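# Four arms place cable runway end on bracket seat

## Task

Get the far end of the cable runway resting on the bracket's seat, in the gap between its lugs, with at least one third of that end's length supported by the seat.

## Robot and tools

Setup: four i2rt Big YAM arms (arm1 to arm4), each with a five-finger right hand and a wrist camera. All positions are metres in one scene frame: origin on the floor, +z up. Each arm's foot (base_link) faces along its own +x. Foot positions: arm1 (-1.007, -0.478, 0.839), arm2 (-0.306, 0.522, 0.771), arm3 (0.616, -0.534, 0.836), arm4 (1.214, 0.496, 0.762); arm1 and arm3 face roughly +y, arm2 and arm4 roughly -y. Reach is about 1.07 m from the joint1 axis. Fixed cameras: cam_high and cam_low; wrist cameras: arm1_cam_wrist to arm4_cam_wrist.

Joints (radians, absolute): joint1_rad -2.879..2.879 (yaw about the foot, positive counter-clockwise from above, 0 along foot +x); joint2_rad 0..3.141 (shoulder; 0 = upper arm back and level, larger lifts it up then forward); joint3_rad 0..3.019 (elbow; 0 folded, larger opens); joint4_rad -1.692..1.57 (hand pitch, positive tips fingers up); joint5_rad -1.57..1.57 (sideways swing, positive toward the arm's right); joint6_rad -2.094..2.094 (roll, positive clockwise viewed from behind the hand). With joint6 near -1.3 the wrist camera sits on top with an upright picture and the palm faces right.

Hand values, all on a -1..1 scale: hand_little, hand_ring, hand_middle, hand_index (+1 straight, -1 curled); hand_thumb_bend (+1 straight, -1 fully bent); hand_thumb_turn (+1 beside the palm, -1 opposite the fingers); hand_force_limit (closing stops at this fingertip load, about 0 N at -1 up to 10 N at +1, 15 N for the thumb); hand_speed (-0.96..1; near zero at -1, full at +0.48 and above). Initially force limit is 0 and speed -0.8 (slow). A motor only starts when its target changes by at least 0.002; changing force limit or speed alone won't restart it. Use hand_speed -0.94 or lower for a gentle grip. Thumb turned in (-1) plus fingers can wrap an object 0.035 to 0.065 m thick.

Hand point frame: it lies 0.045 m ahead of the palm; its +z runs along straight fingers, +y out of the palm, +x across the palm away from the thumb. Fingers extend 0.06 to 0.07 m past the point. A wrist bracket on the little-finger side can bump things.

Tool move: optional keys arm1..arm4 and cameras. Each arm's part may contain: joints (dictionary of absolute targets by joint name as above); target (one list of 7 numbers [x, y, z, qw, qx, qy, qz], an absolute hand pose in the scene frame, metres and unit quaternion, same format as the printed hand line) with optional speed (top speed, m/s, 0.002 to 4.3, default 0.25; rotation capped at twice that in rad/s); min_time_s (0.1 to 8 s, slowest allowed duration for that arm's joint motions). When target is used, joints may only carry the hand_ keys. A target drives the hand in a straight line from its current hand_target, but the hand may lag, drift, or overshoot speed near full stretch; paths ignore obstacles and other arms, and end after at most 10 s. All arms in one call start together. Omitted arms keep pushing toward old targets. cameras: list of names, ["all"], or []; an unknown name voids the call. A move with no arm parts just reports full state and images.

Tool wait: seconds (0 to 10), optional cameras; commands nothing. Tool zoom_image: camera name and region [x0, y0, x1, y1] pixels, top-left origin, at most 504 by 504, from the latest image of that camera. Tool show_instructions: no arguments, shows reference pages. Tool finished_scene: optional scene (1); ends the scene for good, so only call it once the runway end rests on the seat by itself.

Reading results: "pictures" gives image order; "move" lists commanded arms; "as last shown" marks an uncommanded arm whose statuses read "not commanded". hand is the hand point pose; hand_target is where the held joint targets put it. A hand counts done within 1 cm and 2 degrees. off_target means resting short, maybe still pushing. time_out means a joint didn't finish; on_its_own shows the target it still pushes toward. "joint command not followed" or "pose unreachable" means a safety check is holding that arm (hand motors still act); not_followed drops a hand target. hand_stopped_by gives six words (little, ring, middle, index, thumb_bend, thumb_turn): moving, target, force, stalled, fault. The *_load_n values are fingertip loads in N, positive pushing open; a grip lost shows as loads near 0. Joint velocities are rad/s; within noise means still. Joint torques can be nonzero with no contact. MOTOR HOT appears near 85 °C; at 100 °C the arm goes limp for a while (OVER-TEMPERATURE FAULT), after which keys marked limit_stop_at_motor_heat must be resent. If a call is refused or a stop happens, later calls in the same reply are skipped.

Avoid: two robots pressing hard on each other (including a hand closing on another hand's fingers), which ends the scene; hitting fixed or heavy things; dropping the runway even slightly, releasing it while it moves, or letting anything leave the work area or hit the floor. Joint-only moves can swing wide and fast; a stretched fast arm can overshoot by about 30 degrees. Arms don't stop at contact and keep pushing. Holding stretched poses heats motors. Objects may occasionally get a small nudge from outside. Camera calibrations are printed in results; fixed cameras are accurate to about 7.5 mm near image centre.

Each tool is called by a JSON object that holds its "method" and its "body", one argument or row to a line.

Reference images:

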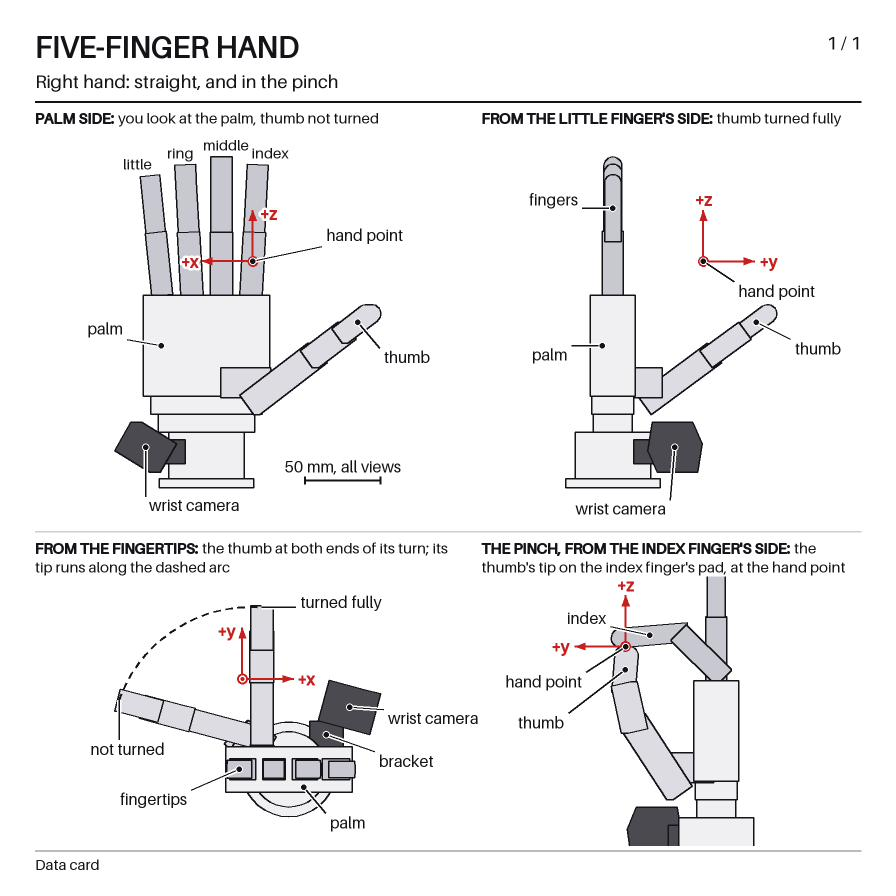

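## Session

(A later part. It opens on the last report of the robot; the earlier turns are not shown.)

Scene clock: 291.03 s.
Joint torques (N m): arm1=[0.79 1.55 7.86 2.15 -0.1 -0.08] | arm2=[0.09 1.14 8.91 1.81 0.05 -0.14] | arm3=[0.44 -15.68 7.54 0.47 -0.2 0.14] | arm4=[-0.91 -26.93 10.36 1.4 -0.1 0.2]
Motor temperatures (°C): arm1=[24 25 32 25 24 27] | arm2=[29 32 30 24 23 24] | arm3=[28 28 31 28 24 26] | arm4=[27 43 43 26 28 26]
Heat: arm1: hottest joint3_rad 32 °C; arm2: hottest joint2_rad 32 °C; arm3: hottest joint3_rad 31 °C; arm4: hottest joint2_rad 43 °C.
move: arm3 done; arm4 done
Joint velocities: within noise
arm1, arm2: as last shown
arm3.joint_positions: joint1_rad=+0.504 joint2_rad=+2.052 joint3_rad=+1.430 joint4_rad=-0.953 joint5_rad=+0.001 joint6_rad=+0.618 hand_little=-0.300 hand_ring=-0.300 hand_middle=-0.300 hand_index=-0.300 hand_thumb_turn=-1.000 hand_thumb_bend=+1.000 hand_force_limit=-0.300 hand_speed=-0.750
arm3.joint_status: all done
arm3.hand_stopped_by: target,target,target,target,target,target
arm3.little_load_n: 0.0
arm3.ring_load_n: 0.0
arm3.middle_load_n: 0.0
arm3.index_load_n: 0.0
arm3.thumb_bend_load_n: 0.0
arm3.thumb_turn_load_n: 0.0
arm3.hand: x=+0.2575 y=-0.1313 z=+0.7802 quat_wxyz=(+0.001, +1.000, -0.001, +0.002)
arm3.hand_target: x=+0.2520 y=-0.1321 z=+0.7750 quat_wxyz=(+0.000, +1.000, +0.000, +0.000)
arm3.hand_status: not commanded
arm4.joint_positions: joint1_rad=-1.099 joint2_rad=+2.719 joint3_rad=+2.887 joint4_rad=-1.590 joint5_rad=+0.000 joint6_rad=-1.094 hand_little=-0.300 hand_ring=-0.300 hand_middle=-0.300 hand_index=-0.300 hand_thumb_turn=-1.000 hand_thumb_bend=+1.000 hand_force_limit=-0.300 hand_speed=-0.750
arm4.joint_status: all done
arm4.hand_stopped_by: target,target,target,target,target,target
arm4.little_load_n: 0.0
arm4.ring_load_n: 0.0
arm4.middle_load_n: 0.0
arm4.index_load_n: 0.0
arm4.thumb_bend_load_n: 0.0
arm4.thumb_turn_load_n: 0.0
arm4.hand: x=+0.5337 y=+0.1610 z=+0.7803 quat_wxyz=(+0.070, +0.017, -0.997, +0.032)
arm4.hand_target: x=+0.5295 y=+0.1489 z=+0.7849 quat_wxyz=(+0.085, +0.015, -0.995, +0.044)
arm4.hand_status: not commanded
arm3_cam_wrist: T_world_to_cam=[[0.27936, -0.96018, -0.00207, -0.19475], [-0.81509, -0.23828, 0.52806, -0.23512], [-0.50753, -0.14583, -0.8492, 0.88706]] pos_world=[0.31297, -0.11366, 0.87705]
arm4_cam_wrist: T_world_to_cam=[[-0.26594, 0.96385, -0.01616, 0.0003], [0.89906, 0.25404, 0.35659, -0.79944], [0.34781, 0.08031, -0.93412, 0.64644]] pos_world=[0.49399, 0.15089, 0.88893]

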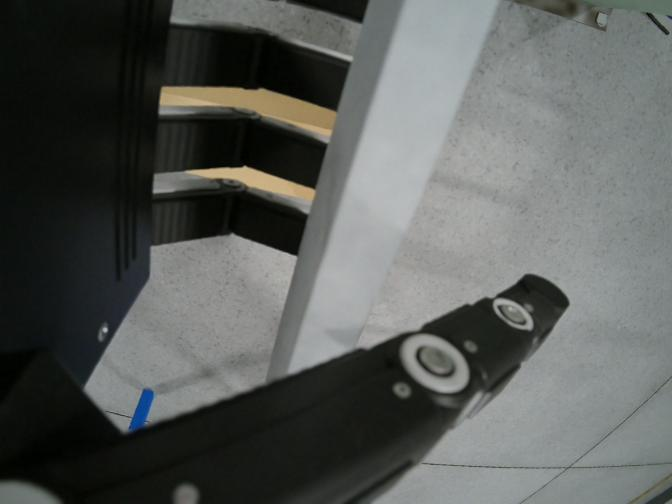

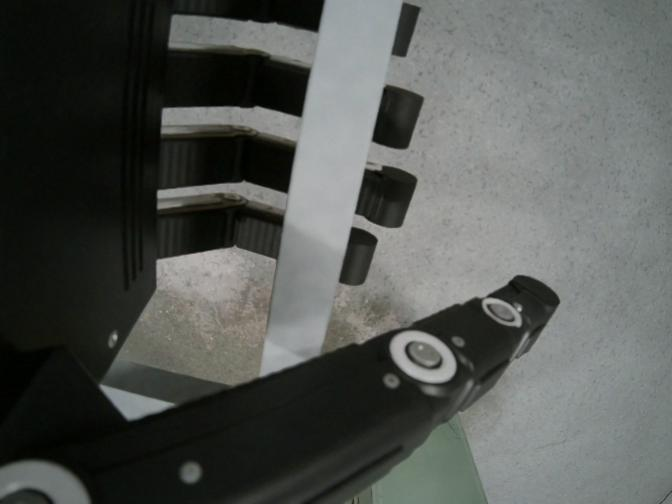

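{"method": "move", "body": {
  "arm3": {"target": [0.252, -0.142, 0.775, 0, 1, 0, 0], "speed": 0.05, "joints": {"hand_force_limit": -0.5, "hand_speed": -0.75, "hand_thumb_bend": -0.1}},
  "arm4": {"joints": {"hand_force_limit": -0.5, "hand_speed": -0.75, "hand_thumb_bend": -0.1}},
  "cameras": ["arm3_cam_wrist", "arm4_cam_wrist"]
}}

Scene clock: 301.77 s.
Joint torques (N m): arm1=[0.73 1.55 7.86 2.14 -0.1 -0.07] | arm2=[0.09 1.26 8.91 1.8 0.05 -0.14] | arm3=[-0.09 -16.38 7.41 0.2 0.03 0.12] | arm4=[-0.67 -26.93 10.22 1.4 -0.23 0.19]
Motor temperatures (°C): arm1=[24 25 32 25 24 27] | arm2=[29 32 30 24 23 24] | arm3=[28 28 30 28 24 26] | arm4=[27 45 43 26 28 26]
Heat: arm1: hottest joint3_rad 32 °C; arm2: hottest joint2_rad 32 °C; arm3: hottest joint3_rad 30 °C; arm4: hottest joint2_rad 45 °C.
move: arm3 off_target; arm4 off_target
Joint velocities: within noise
arm1, arm2: as last shown
arm3.joint_positions: joint1_rad=+0.520 joint2_rad=+2.050 joint3_rad=+1.401 joint4_rad=-0.940 joint5_rad=-0.007 joint6_rad=+0.627 hand_little=-0.300 hand_ring=-0.300 hand_middle=-0.300 hand_index=-0.300 hand_thumb_turn=-1.000 hand_thumb_bend=+0.325 hand_force_limit=-0.500 hand_speed=-0.750
arm3.joint_status: hand_thumb_bend off_target (ended at +0.325, target -0.100); the others done
arm3.hand_stopped_by: target,target,target,target,force,target
arm3.little_load_n: 0.5
arm3.ring_load_n: 0.5
arm3.middle_load_n: 1.0
arm3.index_load_n: 0.0
arm3.thumb_bend_load_n: 3.5
arm3.thumb_turn_load_n: 0.0
arm3.hand: x=+0.2557 y=-0.1461 z=+0.7732 quat_wxyz=(+0.009, +1.000, +0.003, +0.003)
arm3.hand_target: x=+0.2520 y=-0.1420 z=+0.7750 quat_wxyz=(+0.000, +1.000, +0.000, +0.000)
arm3.hand_status: done (0.006 m and 1.1 deg from the pose sent, 0.013 m and 0.2 deg at the start)
arm4.joint_positions: joint1_rad=-1.101 joint2_rad=+2.719 joint3_rad=+2.889 joint4_rad=-1.590 joint5_rad=+0.004 joint6_rad=-1.094 hand_little=-0.300 hand_ring=-0.300 hand_middle=-0.300 hand_index=-0.300 hand_thumb_turn=-1.000 hand_thumb_bend=+0.302 hand_force_limit=-0.500 hand_speed=-0.750
arm4.joint_status: hand_thumb_bend off_target (ended at +0.302, target -0.100); the others done
arm4.hand_stopped_by: target,target,target,target,force,target
arm4.little_load_n: 0.0
arm4.ring_load_n: 0.0
arm4.middle_load_n: 1.0
arm4.index_load_n: 0.0
arm4.thumb_bend_load_n: 4.0
arm4.thumb_turn_load_n: 0.0
arm4.hand: x=+0.5325 y=+0.1625 z=+0.7812 quat_wxyz=(+0.071, +0.016, -0.997, +0.031)
arm4.hand_target: x=+0.5296 y=+0.1487 z=+0.7850 quat_wxyz=(+0.085, +0.015, -0.995, +0.044)
arm4.hand_status: not commanded
arm3_cam_wrist: T_world_to_cam=[[0.28618, -0.95808, 0.01366, -0.22206], [-0.81472, -0.23581, 0.52973, -0.2375], [-0.50431, -0.16273, -0.84805, 0.87388]] pos_world=[0.31076, -0.12655, 0.86994]
arm4_cam_wrist: T_world_to_cam=[[-0.26399, 0.96444, -0.01299, -0.00514], [0.90086, 0.25136, 0.35393, -0.79746], [0.34461, 0.08173, -0.93518, 0.64987]] pos_world=[0.49309, 0.15229, 0.88993]

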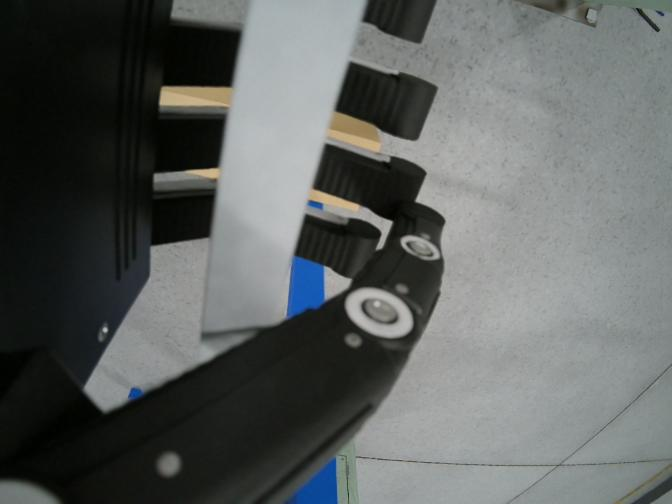

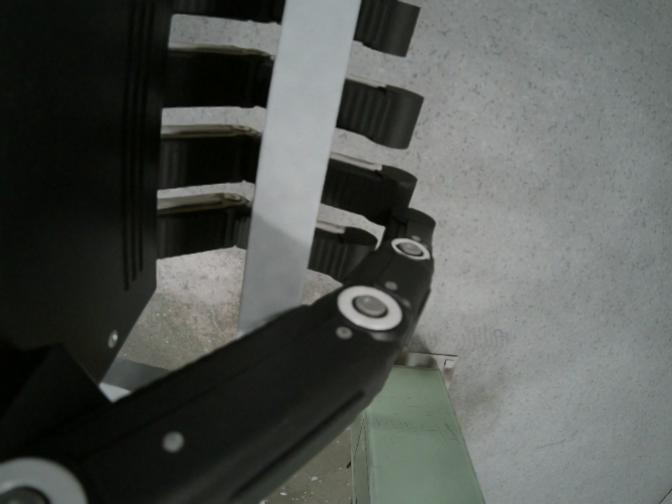

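{"method": "move", "body": {
  "arm3": {"target": [0.252, -0.142, 0.80, 0, 1, 0, 0], "speed": 0.05},
  "arm4": {"target": [0.529, 0.149, 0.812, 0, 0, 1, 0], "speed": 0.05},
  "cameras": ["arm3_cam_wrist", "arm4_cam_wrist", "cam_low", "cam_high"]
}}

Scene clock: 312.23 s.
Joint torques (N m): arm1=[0.73 1.55 7.84 2.11 -0.1 -0.07] | arm2=[0.21 1.14 8.92 1.81 0.06 -0.14] | arm3=[-0.38 -18.49 8.42 -0.53 -0.13 0.15] | arm4=[-0.85 -29.8 10.17 0.57 -0.15 0.16]
Motor temperatures (°C): arm1=[24 25 32 25 24 27] | arm2=[29 32 30 24 23 24] | arm3=[28 29 30 27 24 25] | arm4=[27 46 44 26 28 26]
Heat: arm1: hottest joint3_rad 32 °C; arm2: hottest joint2_rad 32 °C; arm3: hottest joint3_rad 30 °C; arm4: hottest joint2_rad 46 °C.
move: arm3 off_target; arm4 off_target
Joint velocities: within noise
arm1, arm2: as last shown
arm3.joint_positions: joint1_rad=+0.520 joint2_rad=+2.036 joint3_rad=+1.401 joint4_rad=-0.972 joint5_rad=-0.003 joint6_rad=+0.628 hand_little=-0.300 hand_ring=-0.300 hand_middle=-0.300 hand_index=-0.300 hand_thumb_turn=-1.000 hand_thumb_bend=+0.325 hand_force_limit=-0.500 hand_speed=-0.750
arm3.joint_status: not commanded
arm3.hand_stopped_by: target,target,target,target,force,target
arm3.little_load_n: 0.0
arm3.ring_load_n: 0.0
arm3.middle_load_n: 1.5
arm3.index_load_n: 0.0
arm3.thumb_bend_load_n: 3.0
arm3.thumb_turn_load_n: 0.0
arm3.hand: x=+0.2596 y=-0.1504 z=+0.7812 quat_wxyz=(+0.015, +1.000, +0.003, +0.009)
arm3.hand_target: x=+0.2522 y=-0.1423 z=+0.8000 quat_wxyz=(+0.000, +1.000, +0.000, +0.000)
arm3.hand_status: off_target (0.022 m and 2.0 deg from the pose sent, 0.027 m and 1.1 deg at the start)
arm4.joint_positions: joint1_rad=-1.101 joint2_rad=+2.714 joint3_rad=+2.889 joint4_rad=-1.591 joint5_rad=+0.002 joint6_rad=-1.094 hand_little=-0.300 hand_ring=-0.300 hand_middle=-0.300 hand_index=-0.300 hand_thumb_turn=-1.000 hand_thumb_bend=+0.302 hand_force_limit=-0.500 hand_speed=-0.750
arm4.joint_status: not commanded
arm4.hand_stopped_by: target,target,target,target,force,target
arm4.little_load_n: 0.5
arm4.ring_load_n: 0.0
arm4.middle_load_n: 1.0
arm4.index_load_n: 0.0
arm4.thumb_bend_load_n: 4.5
arm4.thumb_turn_load_n: 0.0
arm4.hand: x=+0.5325 y=+0.1621 z=+0.7842 quat_wxyz=(+0.072, +0.016, -0.997, +0.033)
arm4.hand_target: x=+0.5309 y=+0.1500 z=+0.8117 quat_wxyz=(+0.093, +0.016, -0.994, +0.047)
arm4.hand_status: off_target (0.031 m and 9.3 deg from the pose sent, 0.034 m and 9.1 deg at the start; a joint's target at an end of its range on 69 of 72 steps)
pictures: arm3_cam_wrist, arm4_cam_wrist, cam_high, cam_low
arm3_cam_wrist: T_world_to_cam=[[0.28525, -0.95802, 0.02883, -0.23894], [-0.82194, -0.22904, 0.52149, -0.23015], [-0.49299, -0.17245, -0.85277, 0.88129]] pos_world=[0.31346, -0.12965, 0.87845]
arm4_cam_wrist: T_world_to_cam=[[-0.26425, 0.96434, -0.01516, -0.00285], [0.90148, 0.25255, 0.35151, -0.79715], [0.3428, 0.07922, -0.93606, 0.65483]] pos_world=[0.49339, 0.15219, 0.89312]

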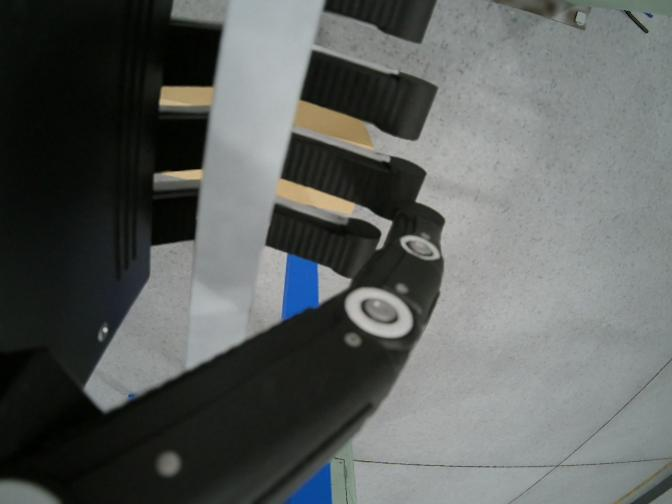

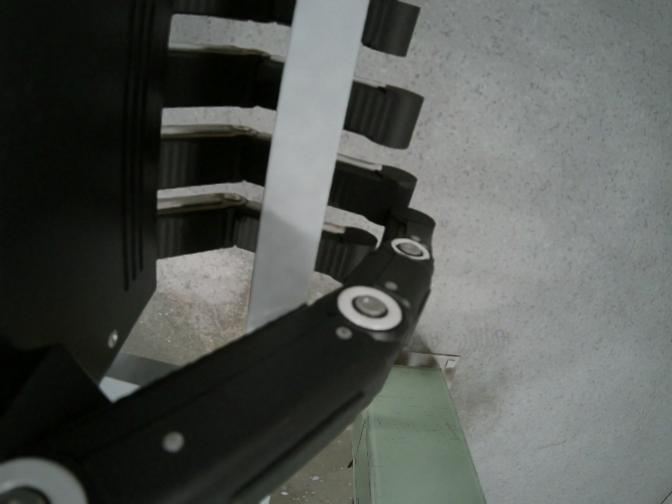

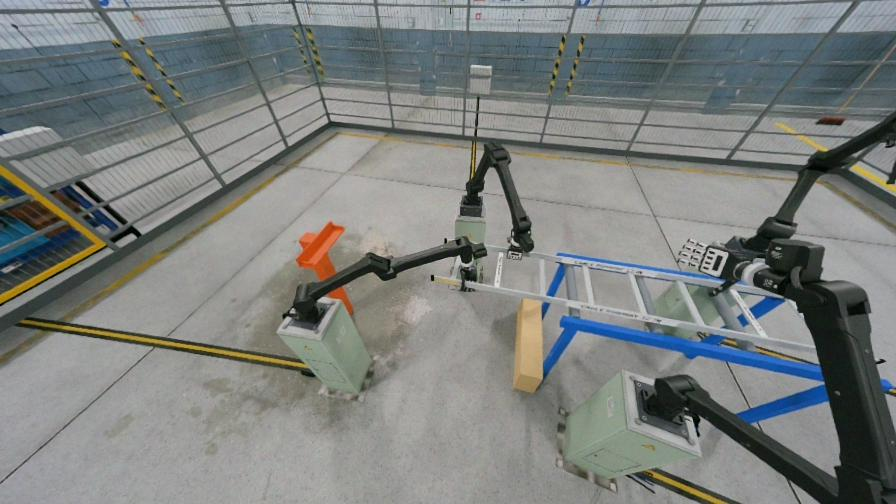

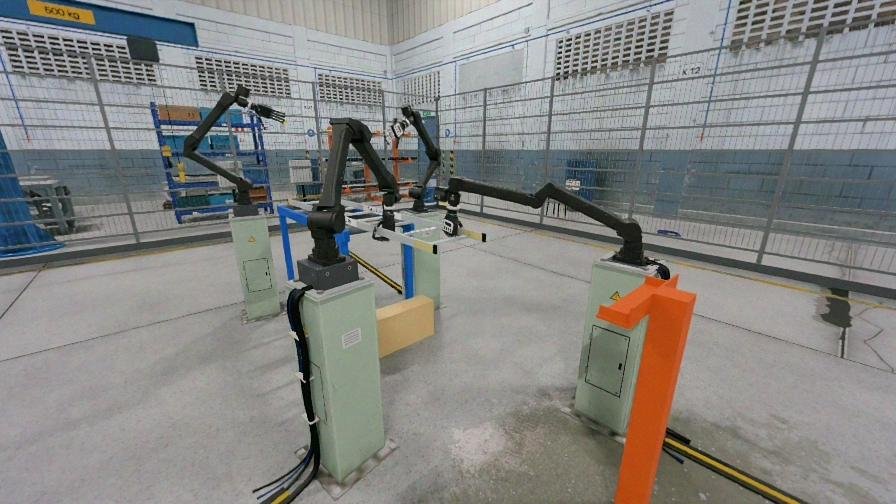

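{"method": "move", "body": {
  "arm3": {"target": [0.382, -0.140, 0.80, 0, 1, 0, 0], "speed": 0.08},
  "arm4": {"target": [0.659, 0.149, 0.812, 0, 0, 1, 0], "speed": 0.08},
  "cameras": ["arm3_cam_wrist", "arm4_cam_wrist", "cam_low", "cam_high"]
}}

Scene clock: 325.57 s.
Joint torques (N m): arm1=[0.73 1.49 7.83 2.14 -0.1 -0.07] | arm2=[0.09 1.08 8.91 1.81 0.05 -0.14] | arm3=[-0.26 -16.67 7.08 0.31 0.06 -0.04] | arm4=[-0.32 -27.81 7.1 1.13 -0.17 0.2]
Motor temperatures (°C): arm1=[24 25 32 25 24 27] | arm2=[29 32 30 24 23 24] | arm3=[28 30 30 27 24 25] | arm4=[27 46 43 26 28 26]
Heat: arm1: hottest joint3_rad 32 °C; arm2: hottest joint2_rad 32 °C; arm3: hottest joint2_rad 30 °C; arm4: hottest joint2_rad 46 °C.
move: arm3 off_target; arm4 off_target
Joint velocities: within noise
arm1.joint_positions: joint1_rad=-0.280 joint2_rad=+0.612 joint3_rad=+1.461 joint4_rad=-1.180 joint5_rad=-0.274 joint6_rad=-0.987 hand_little=+1.000 hand_ring=+1.000 hand_middle=+1.000 hand_index=+1.000 hand_thumb_turn=+1.000 hand_thumb_bend=+1.000 hand_force_limit=+0.000 hand_speed=-0.800
arm1.joint_status: not commanded
arm1.hand_stopped_by: target,target,target,target,target,target
arm1.little_load_n: -0.5
arm1.ring_load_n: 0.0
arm1.middle_load_n: 0.0
arm1.index_load_n: 0.0
arm1.thumb_bend_load_n: 0.0
arm1.thumb_turn_load_n: 0.0
arm1.hand: x=-0.9113 y=-0.2564 z=+1.3856 quat_wxyz=(-0.505, +0.760, +0.280, +0.297)
arm1.hand_target: x=-0.9121 y=-0.2581 z=+1.3941 quat_wxyz=(-0.511, +0.754, +0.279, +0.303)
arm1.hand_status: not commanded
arm2.joint_positions: joint1_rad=+0.499 joint2_rad=+0.619 joint3_rad=+1.329 joint4_rad=-1.190 joint5_rad=+0.140 joint6_rad=-1.396 hand_little=+1.000 hand_ring=+1.000 hand_middle=+1.000 hand_index=+1.000 hand_thumb_turn=+1.000 hand_thumb_bend=+1.000 hand_force_limit=+0.000 hand_speed=-0.800
arm2.joint_status: not commanded
arm2.hand_stopped_by: target,target,target,target,target,target
arm2.little_load_n: 0.0
arm2.ring_load_n: 0.0
arm2.middle_load_n: 0.0
arm2.index_load_n: 0.0
arm2.thumb_bend_load_n: 0.0
arm2.thumb_turn_load_n: 0.0
arm2.hand: x=-0.2808 y=+0.2560 z=+1.2690 quat_wxyz=(+0.298, +0.646, -0.559, +0.426)
arm2.hand_target: x=-0.2814 y=+0.2573 z=+1.2763 quat_wxyz=(+0.301, +0.642, -0.557, +0.432)
arm2.hand_status: not commanded
arm3.joint_positions: joint1_rad=+0.319 joint2_rad=+1.901 joint3_rad=+1.196 joint4_rad=-0.899 joint5_rad=-0.006 joint6_rad=+0.432 hand_little=-0.300 hand_ring=-0.300 hand_middle=-0.300 hand_index=-0.300 hand_thumb_turn=-1.000 hand_thumb_bend=+0.325 hand_force_limit=-0.500 hand_speed=-0.750
arm3.joint_status: not commanded
arm3.hand_stopped_by: target,target,target,target,force,target
arm3.little_load_n: 0.0
arm3.ring_load_n: 0.0
arm3.middle_load_n: 1.0
arm3.index_load_n: 0.0
arm3.thumb_bend_load_n: 3.0
arm3.thumb_turn_load_n: 0.0
arm3.hand: x=+0.3790 y=-0.1482 z=+0.7890 quat_wxyz=(+0.016, +1.000, +0.000, +0.005)
arm3.hand_target: x=+0.3820 y=-0.1402 z=+0.7999 quat_wxyz=(+0.000, +1.000, +0.000, +0.000)
arm3.hand_status: off_target (0.014 m and 1.9 deg from the pose sent, 0.124 m and 2.0 deg at the start)
arm4.joint_positions: joint1_rad=-1.022 joint2_rad=+2.371 joint3_rad=+2.234 joint4_rad=-1.485 joint5_rad=-0.006 joint6_rad=-0.979 hand_little=-0.300 hand_ring=-0.300 hand_middle=-0.300 hand_index=-0.300 hand_thumb_turn=-1.000 hand_thumb_bend=+0.302 hand_force_limit=-0.500 hand_speed=-0.750
arm4.joint_status: not commanded
arm4.hand_stopped_by: target,target,target,target,force,target
arm4.little_load_n: 0.5
arm4.ring_load_n: 0.0
arm4.middle_load_n: 1.5
arm4.index_load_n: 3.0
arm4.thumb_bend_load_n: 3.5
arm4.thumb_turn_load_n: 0.0
arm4.hand: x=+0.6581 y=+0.1644 z=+0.7929 quat_wxyz=(-0.019, -0.003, -1.000, -0.015)
arm4.hand_target: x=+0.6593 y=+0.1493 z=+0.8119 quat_wxyz=(-0.001, +0.000, -1.000, +0.000)
arm4.hand_status: off_target (0.025 m and 2.8 deg from the pose sent, 0.130 m and 9.3 deg at the start)
pictures: arm3_cam_wrist, arm4_cam_wrist, cam_high, cam_low
arm3_cam_wrist: T_world_to_cam=[[0.28025, -0.95952, 0.02783, -0.26862], [-0.81806, -0.22357, 0.5299, -0.14289], [-0.50223, -0.17127, -0.84761, 0.94673]] pos_world=[0.43386, -0.12755, 0.88564]
arm4_cam_wrist: T_world_to_cam=[[-0.22884, 0.97292, 0.03244, -0.03419], [0.82886, 0.17727, 0.53063, -0.9959], [0.51051, 0.14832, -0.84698, 0.42742]] pos_world=[0.59944, 0.14641, 0.89158]

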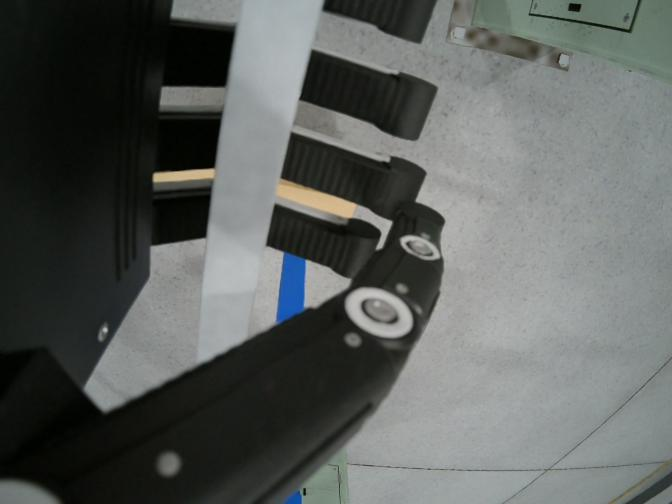

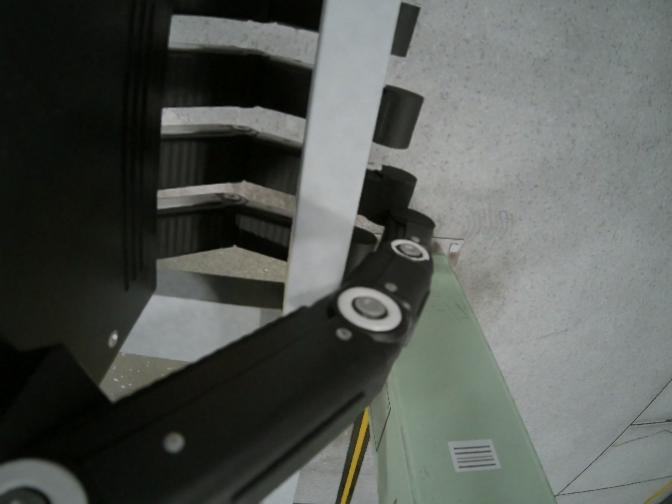

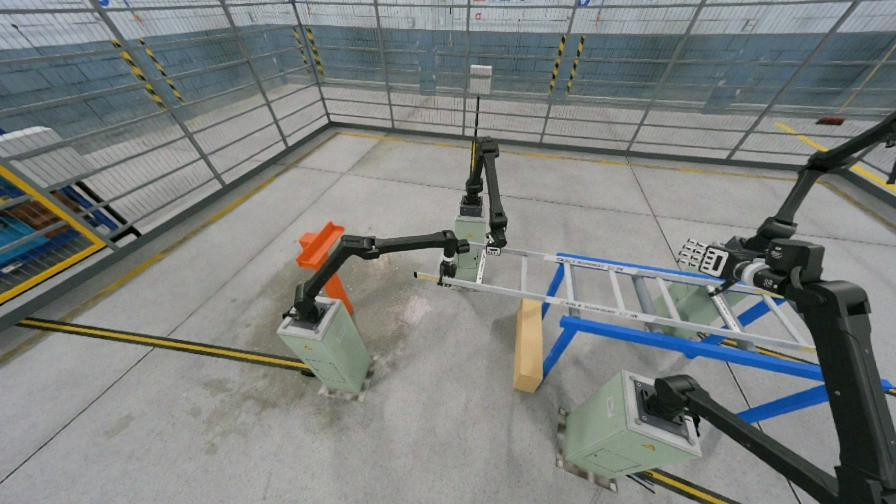

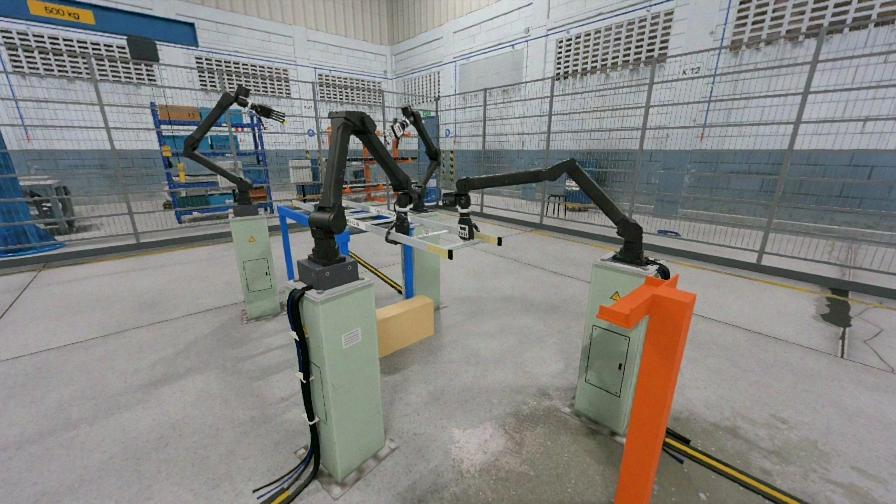

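{"method": "move", "body": {
  "arm3": {"target": [0.532, -0.138, 0.81, 0, 1, 0, 0], "speed": 0.1},
  "arm4": {"target": [0.809, 0.152, 0.82, 0, 0, 1, 0], "speed": 0.1},
  "cameras": ["arm3_cam_wrist", "arm4_cam_wrist", "cam_low", "cam_high"]
}}

Scene clock: 339.33 s.
Joint torques (N m): arm1=[0.73 1.61 7.83 2.13 -0.1 -0.08] | arm2=[0.09 1.14 8.91 1.81 0.05 -0.14] | arm3=[-0.32 -16.62 7.43 -0.03 -0.15 -0.06] | arm4=[-0.32 -23.82 7.9 1.07 -0.17 0.2]
Motor temperatures (°C): arm1=[24 25 32 25 24 27] | arm2=[29 32 30 24 23 24] | arm3=[28 30 29 27 24 25] | arm4=[27 46 41 26 28 26]
Heat: arm1: hottest joint3_rad 32 °C; arm2: hottest joint2_rad 32 °C; arm3: hottest joint2_rad 30 °C; arm4: hottest joint2_rad 46 °C.
move: arm3 off_target; arm4 off_target
Joint velocities: within noise
arm1, arm2: as last shown
arm1.little_load_n: 0.0
arm3.joint_positions: joint1_rad=+0.010 joint2_rad=+1.818 joint3_rad=+1.072 joint4_rad=-0.873 joint5_rad=+0.001 joint6_rad=+0.127 hand_little=-0.300 hand_ring=-0.300 hand_middle=-0.300 hand_index=-0.300 hand_thumb_turn=-1.000 hand_thumb_bend=+0.325 hand_force_limit=-0.500 hand_speed=-0.750
arm3.joint_status: not commanded
arm3.hand_stopped_by: target,target,target,target,force,target
arm3.little_load_n: 0.0
arm3.ring_load_n: 0.0
arm3.middle_load_n: 1.0
arm3.index_load_n: 2.5
arm3.thumb_bend_load_n: 3.0
arm3.thumb_turn_load_n: 0.0
arm3.hand: x=+0.5305 y=-0.1488 z=+0.7926 quat_wxyz=(+0.023, +1.000, -0.002, +0.004)
arm3.hand_target: x=+0.5320 y=-0.1383 z=+0.8097 quat_wxyz=(+0.000, +1.000, +0.000, +0.000)
arm3.hand_status: off_target (0.020 m and 2.7 deg from the pose sent, 0.155 m and 1.9 deg at the start)
arm4.joint_positions: joint1_rad=-0.879 joint2_rad=+2.022 joint3_rad=+1.618 joint4_rad=-1.250 joint5_rad=-0.006 joint6_rad=-0.840 hand_little=-0.300 hand_ring=-0.300 hand_middle=-0.300 hand_index=-0.299 hand_thumb_turn=-1.000 hand_thumb_bend=+0.302 hand_force_limit=-0.500 hand_speed=-0.750
arm4.joint_status: not commanded
arm4.hand_stopped_by: target,target,target,target,force,target
arm4.little_load_n: 0.0
arm4.ring_load_n: 0.5
arm4.middle_load_n: 1.5
arm4.index_load_n: 5.0
arm4.thumb_bend_load_n: 4.0
arm4.thumb_turn_load_n: 0.0
arm4.hand: x=+0.8153 y=+0.1705 z=+0.7927 quat_wxyz=(-0.029, +0.000, -0.999, -0.029)
arm4.hand_target: x=+0.8097 y=+0.1527 z=+0.8203 quat_wxyz=(+0.000, +0.000, -1.000, +0.000)
arm4.hand_status: off_target (0.034 m and 4.7 deg from the pose sent, 0.154 m and 2.8 deg at the start)
pictures: arm3_cam_wrist, arm4_cam_wrist, cam_high, cam_low
arm3_cam_wrist: T_world_to_cam=[[0.27597, -0.96024, 0.04212, -0.32097], [-0.81816, -0.21169, 0.53461, -0.02294], [-0.50444, -0.182, -0.84405, 1.02263]] pos_world=[0.58567, -0.12694, 0.88893]
arm4_cam_wrist: T_world_to_cam=[[-0.2345, 0.97061, 0.05412, -0.01637], [0.81695, 0.16659, 0.55212, -1.13267], [0.52688, 0.17369, -0.832, 0.31651]] pos_world=[0.75473, 0.1496, 0.8896]

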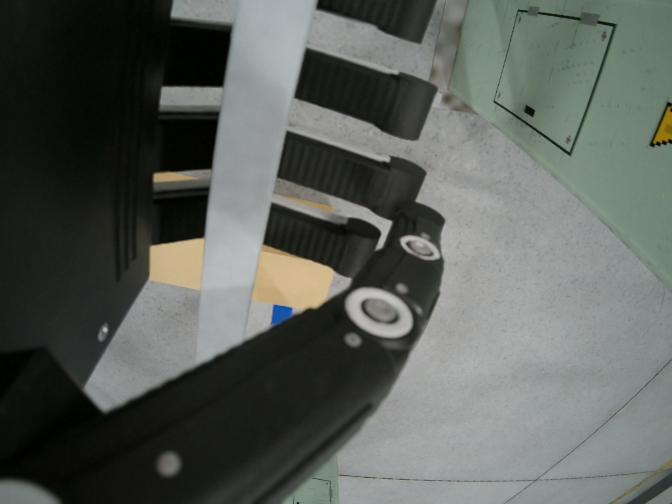

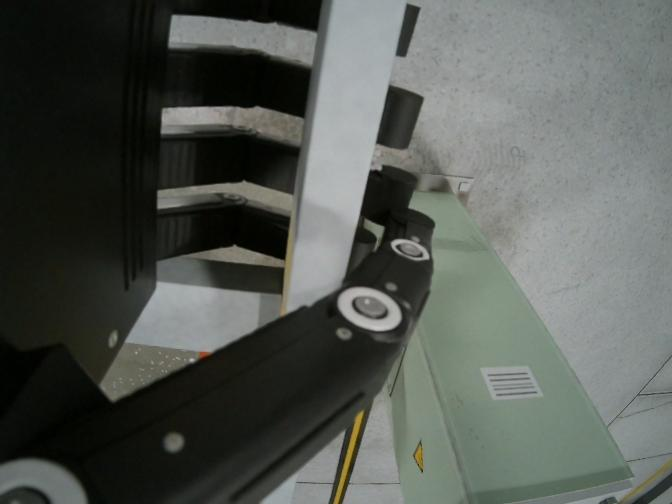

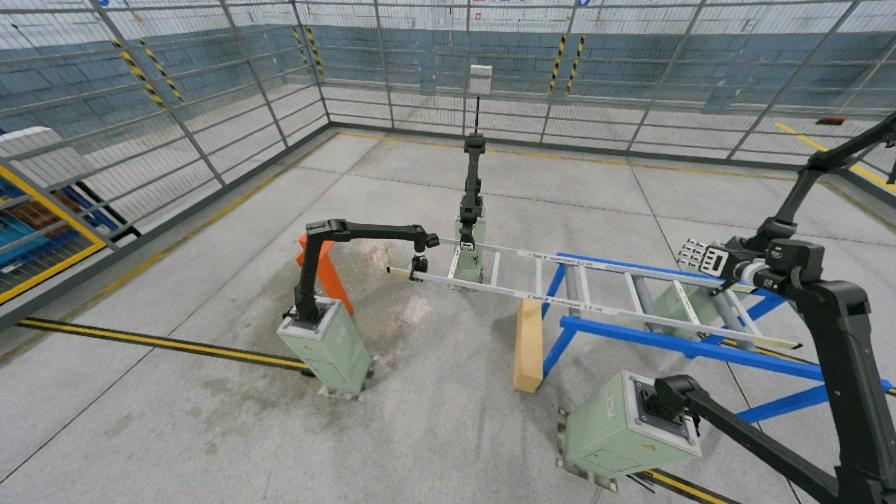

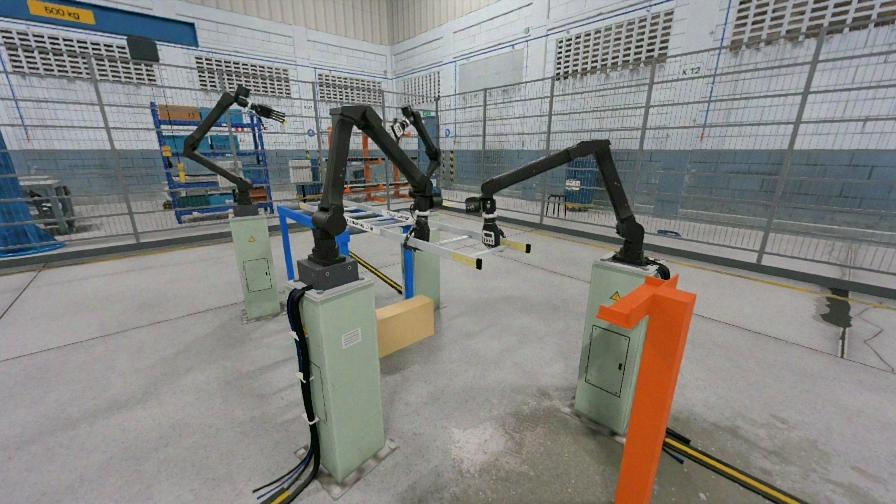

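{"method": "move", "body": {
  "arm3": {"target": [0.682, -0.133, 0.835, 0, 1, 0, 0], "speed": 0.1},
  "arm4": {"target": [0.959, 0.157, 0.84, 0, 0, 1, 0], "speed": 0.1},
  "cameras": ["arm3_cam_wrist", "arm4_cam_wrist", "cam_low", "cam_high"]
}}

Scene clock: 351.13 s.
Joint torques (N m): arm1=[0.79 1.61 7.84 2.14 -0.11 -0.08] | arm2=[-0.03 1.14 8.91 1.83 0.05 -0.13] | arm3=[-0.15 -18.14 11.44 -2.19 -0.79 -0.08] | arm4=[-1.49 -23.18 7.88 -0.62 0.28 0.13]
Motor temperatures (°C): arm1=[24 25 32 25 24 27] | arm2=[29 32 30 24 23 24] | arm3=[28 30 29 27 24 25] | arm4=[27 46 39 26 28 26]
Heat: arm1: hottest joint3_rad 32 °C; arm2: hottest joint2_rad 32 °C; arm3: hottest joint2_rad 30 °C; arm4: hottest joint2_rad 46 °C.
move: arm3 off_target; arm4 off_target
Joint velocities: within noise
arm1, arm2: as last shown
arm3.joint_positions: joint1_rad=-0.319 joint2_rad=+1.812 joint3_rad=+1.071 joint4_rad=-0.886 joint5_rad=+0.014 joint6_rad=-0.188 hand_little=-0.300 hand_ring=-0.300 hand_middle=-0.300 hand_index=-0.299 hand_thumb_turn=-1.000 hand_thumb_bend=+0.325 hand_force_limit=-0.500 hand_speed=-0.750
arm3.joint_status: not commanded
arm3.hand_stopped_by: target,target,target,target,force,target
arm3.little_load_n: 0.0
arm3.ring_load_n: 0.0
arm3.middle_load_n: 1.5
arm3.index_load_n: 9.0
arm3.thumb_bend_load_n: 3.0
arm3.thumb_turn_load_n: 0.0
arm3.hand: x=+0.6779 y=-0.1582 z=+0.7960 quat_wxyz=(+0.028, +1.000, -0.009, +0.001)
arm3.hand_target: x=+0.6817 y=-0.1348 z=+0.8337 quat_wxyz=(-0.001, +1.000, +0.000, +0.001)
arm3.hand_status: off_target (0.047 m and 3.4 deg from the pose sent, 0.158 m and 2.7 deg at the start)
arm4.joint_positions: joint1_rad=-0.663 joint2_rad=+1.791 joint3_rad=+1.265 joint4_rad=-1.137 joint5_rad=-0.017 joint6_rad=-0.632 hand_little=-0.300 hand_ring=-0.300 hand_middle=-0.300 hand_index=-0.299 hand_thumb_turn=-1.000 hand_thumb_bend=+0.302 hand_force_limit=-0.500 hand_speed=-0.750
arm4.joint_status: not commanded
arm4.hand_stopped_by: target,target,target,target,force,target
arm4.little_load_n: 0.0
arm4.ring_load_n: 0.0
arm4.middle_load_n: 3.5
arm4.index_load_n: 9.0
arm4.thumb_bend_load_n: 2.0
arm4.thumb_turn_load_n: 0.0
arm4.hand: x=+0.9678 y=+0.1680 z=+0.7946 quat_wxyz=(-0.030, +0.003, -0.999, -0.035)
arm4.hand_target: x=+0.9601 y=+0.1584 z=+0.8379 quat_wxyz=(+0.000, +0.000, -1.000, +0.000)
arm4.hand_status: off_target (0.048 m and 5.3 deg from the pose sent, 0.152 m and 4.7 deg at the start)
pictures: arm3_cam_wrist, arm4_cam_wrist, cam_high, cam_low
arm3_cam_wrist: T_world_to_cam=[[0.26351, -0.96333, 0.05059, -0.36962], [-0.81849, -0.19552, 0.54023, 0.09223], [-0.51053, -0.18377, -0.83999, 1.09864]] pos_world=[0.73377, -0.13615, 0.89172]
arm4_cam_wrist: T_world_to_cam=[[-0.24139, 0.96818, 0.06602, 0.01947], [0.81465, 0.16521, 0.55592, -1.25833], [0.52733, 0.18798, -0.82861, 0.23262]] pos_world=[0.90713, 0.14531, 0.891]

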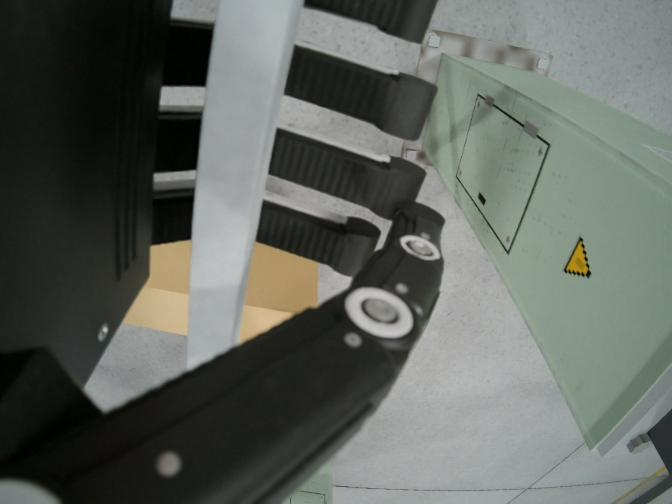

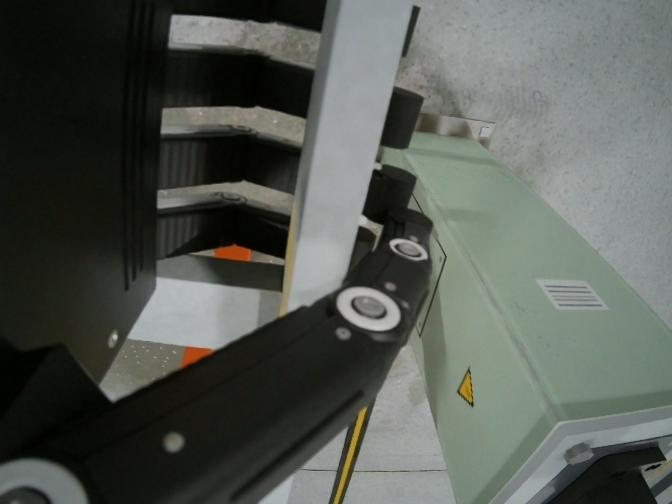

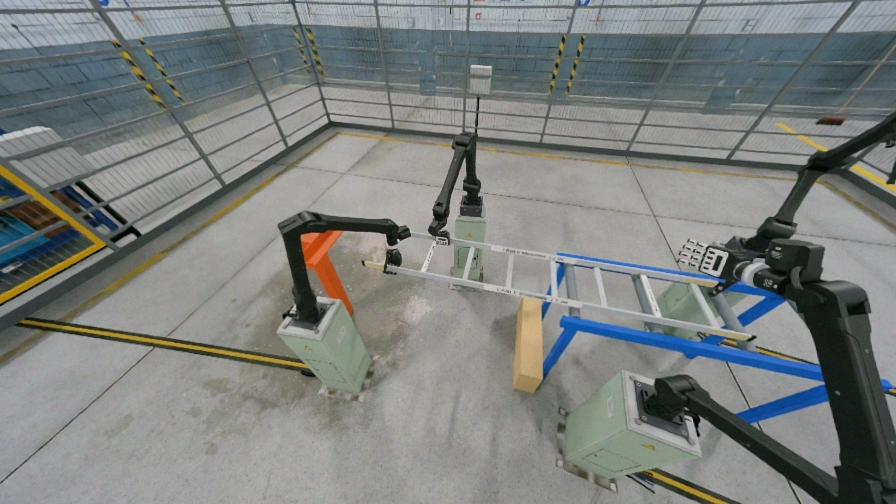

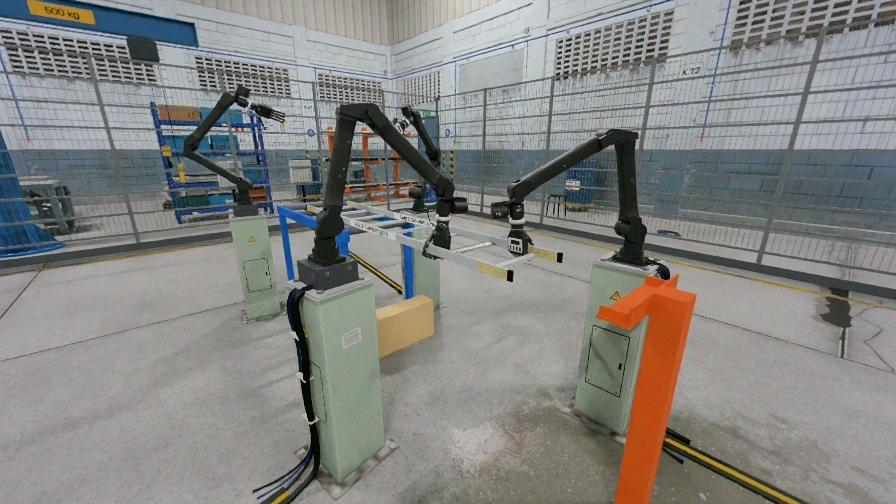

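{"method": "move", "body": {
  "arm3": {"joints": {"hand_force_limit": 0.0, "hand_speed": -0.85, "hand_little": -0.6, "hand_ring": -0.6, "hand_middle": -0.6}},
  "arm4": {"joints": {"hand_force_limit": 0.0, "hand_speed": -0.85, "hand_little": -0.6, "hand_ring": -0.6, "hand_middle": -0.6}},
  "cameras": ["arm3_cam_wrist", "arm4_cam_wrist"]
}}

{"method": "zoom_image", "body": {
  "camera": "arm4_cam_wrist",
  "region": [150, 0, 450, 350]
}}

Scene clock: 370.57 s.
Joint torques (N m): arm1=[0.73 1.55 7.84 2.14 -0.1 -0.07] | arm2=[0.15 1.14 8.91 1.8 0.06 -0.14] | arm3=[-0.32 -17.38 11.55 -1.99 -0.4 -0.03] | arm4=[-1.32 -23.12 7.9 -0.91 0.39 0.13]
Motor temperatures (°C): arm1=[24 25 32 25 24 27] | arm2=[29 32 31 24 23 24] | arm3=[28 30 32 27 24 25] | arm4=[27 44 38 26 28 26]
Heat: arm1: hottest joint3_rad 32 °C; arm2: hottest joint2_rad 32 °C; arm3: hottest joint3_rad 32 °C; arm4: hottest joint2_rad 44 °C.
move: arm3 off_target; arm4 off_target
Joint velocities: within noise
arm1, arm2: as last shown
arm1.thumb_turn_load_n: -0.5
arm3.joint_positions: joint1_rad=-0.319 joint2_rad=+1.814 joint3_rad=+1.071 joint4_rad=-0.890 joint5_rad=+0.007 joint6_rad=-0.198 hand_little=-0.422 hand_ring=-0.367 hand_middle=-0.311 hand_index=-0.299 hand_thumb_turn=-1.000 hand_thumb_bend=+0.325 hand_force_limit=+0.000 hand_speed=-0.850
arm3.joint_status: hand_little off_target (ended at -0.422, target -0.600); hand_ring off_target (ended at -0.367, target -0.600); hand_middle off_target (ended at -0.311, target -0.600); the others done
arm3.hand_stopped_by: force,force,force,target,force,target
arm3.little_load_n: 6.0
arm3.ring_load_n: 0.5
arm3.middle_load_n: 8.0
arm3.index_load_n: 4.5
arm3.thumb_bend_load_n: 4.0
arm3.thumb_turn_load_n: 0.0
arm3.hand: x=+0.6771 y=-0.1595 z=+0.7957 quat_wxyz=(+0.030, +1.000, -0.004, -0.003)
arm3.hand_target: x=+0.6816 y=-0.1348 z=+0.8336 quat_wxyz=(-0.001, +1.000, +0.000, +0.001)
arm3.hand_status: not commanded
arm4.joint_positions: joint1_rad=-0.663 joint2_rad=+1.791 joint3_rad=+1.265 joint4_rad=-1.130 joint5_rad=-0.020 joint6_rad=-0.632 hand_little=-0.394 hand_ring=-0.339 hand_middle=-0.310 hand_index=-0.299 hand_thumb_turn=-1.000 hand_thumb_bend=+0.302 hand_force_limit=+0.000 hand_speed=-0.850
arm4.joint_status: hand_little off_target (ended at -0.394, target -0.600); hand_ring off_target (ended at -0.339, target -0.600); hand_middle off_target (ended at -0.310, target -0.600); the others done
arm4.hand_stopped_by: force,force,force,target,force,target
arm4.little_load_n: 7.0
arm4.ring_load_n: 2.5
arm4.middle_load_n: 5.0
arm4.index_load_n: 5.5
arm4.thumb_bend_load_n: 2.5
arm4.thumb_turn_load_n: 0.0
arm4.hand: x=+0.9673 y=+0.1662 z=+0.7940 quat_wxyz=(-0.029, +0.003, -0.999, -0.032)
arm4.hand_target: x=+0.9602 y=+0.1584 z=+0.8379 quat_wxyz=(+0.000, +0.000, -1.000, +0.000)
arm4.hand_status: not commanded
arm3_cam_wrist: T_world_to_cam=[[0.2731, -0.96058, 0.05199, -0.37779], [-0.81202, -0.20122, 0.54784, 0.08005], [-0.51578, -0.19183, -0.83497, 1.09601]] pos_world=[0.73347, -0.13654, 0.89092]
arm4_cam_wrist: T_world_to_cam=[[-0.24108, 0.96868, 0.05946, 0.02584], [0.81546, 0.16896, 0.55361, -1.25688], [0.52622, 0.18195, -0.83065, 0.23646]] pos_world=[0.90673, 0.14431, 0.8907]

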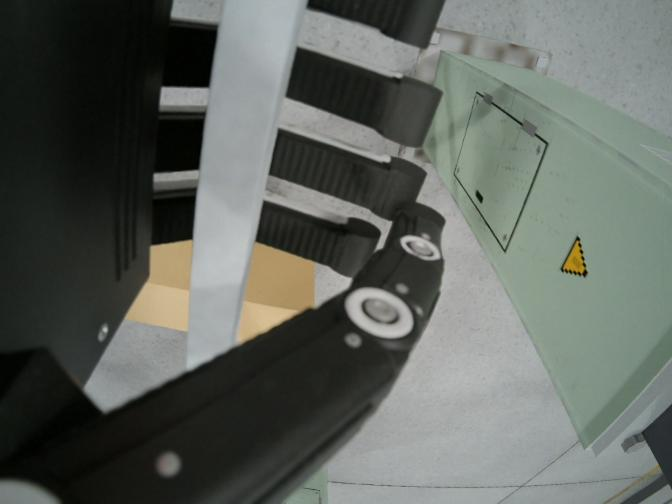

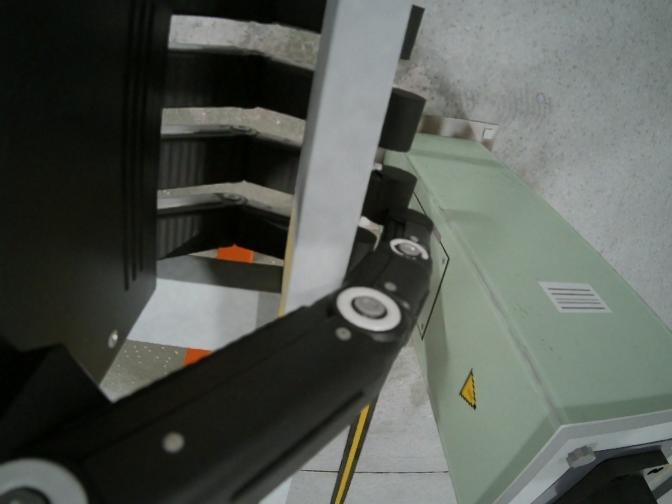

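Scaled by 1.440 from the camera's image (finer frame: 960x720).

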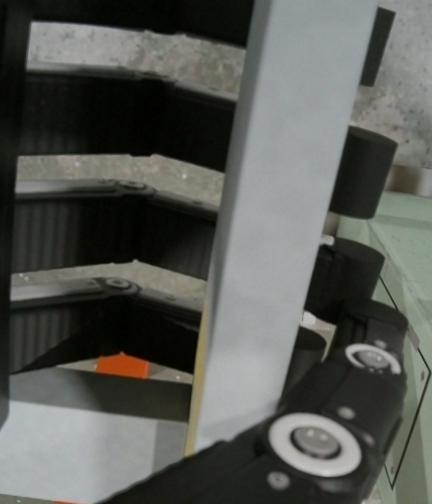

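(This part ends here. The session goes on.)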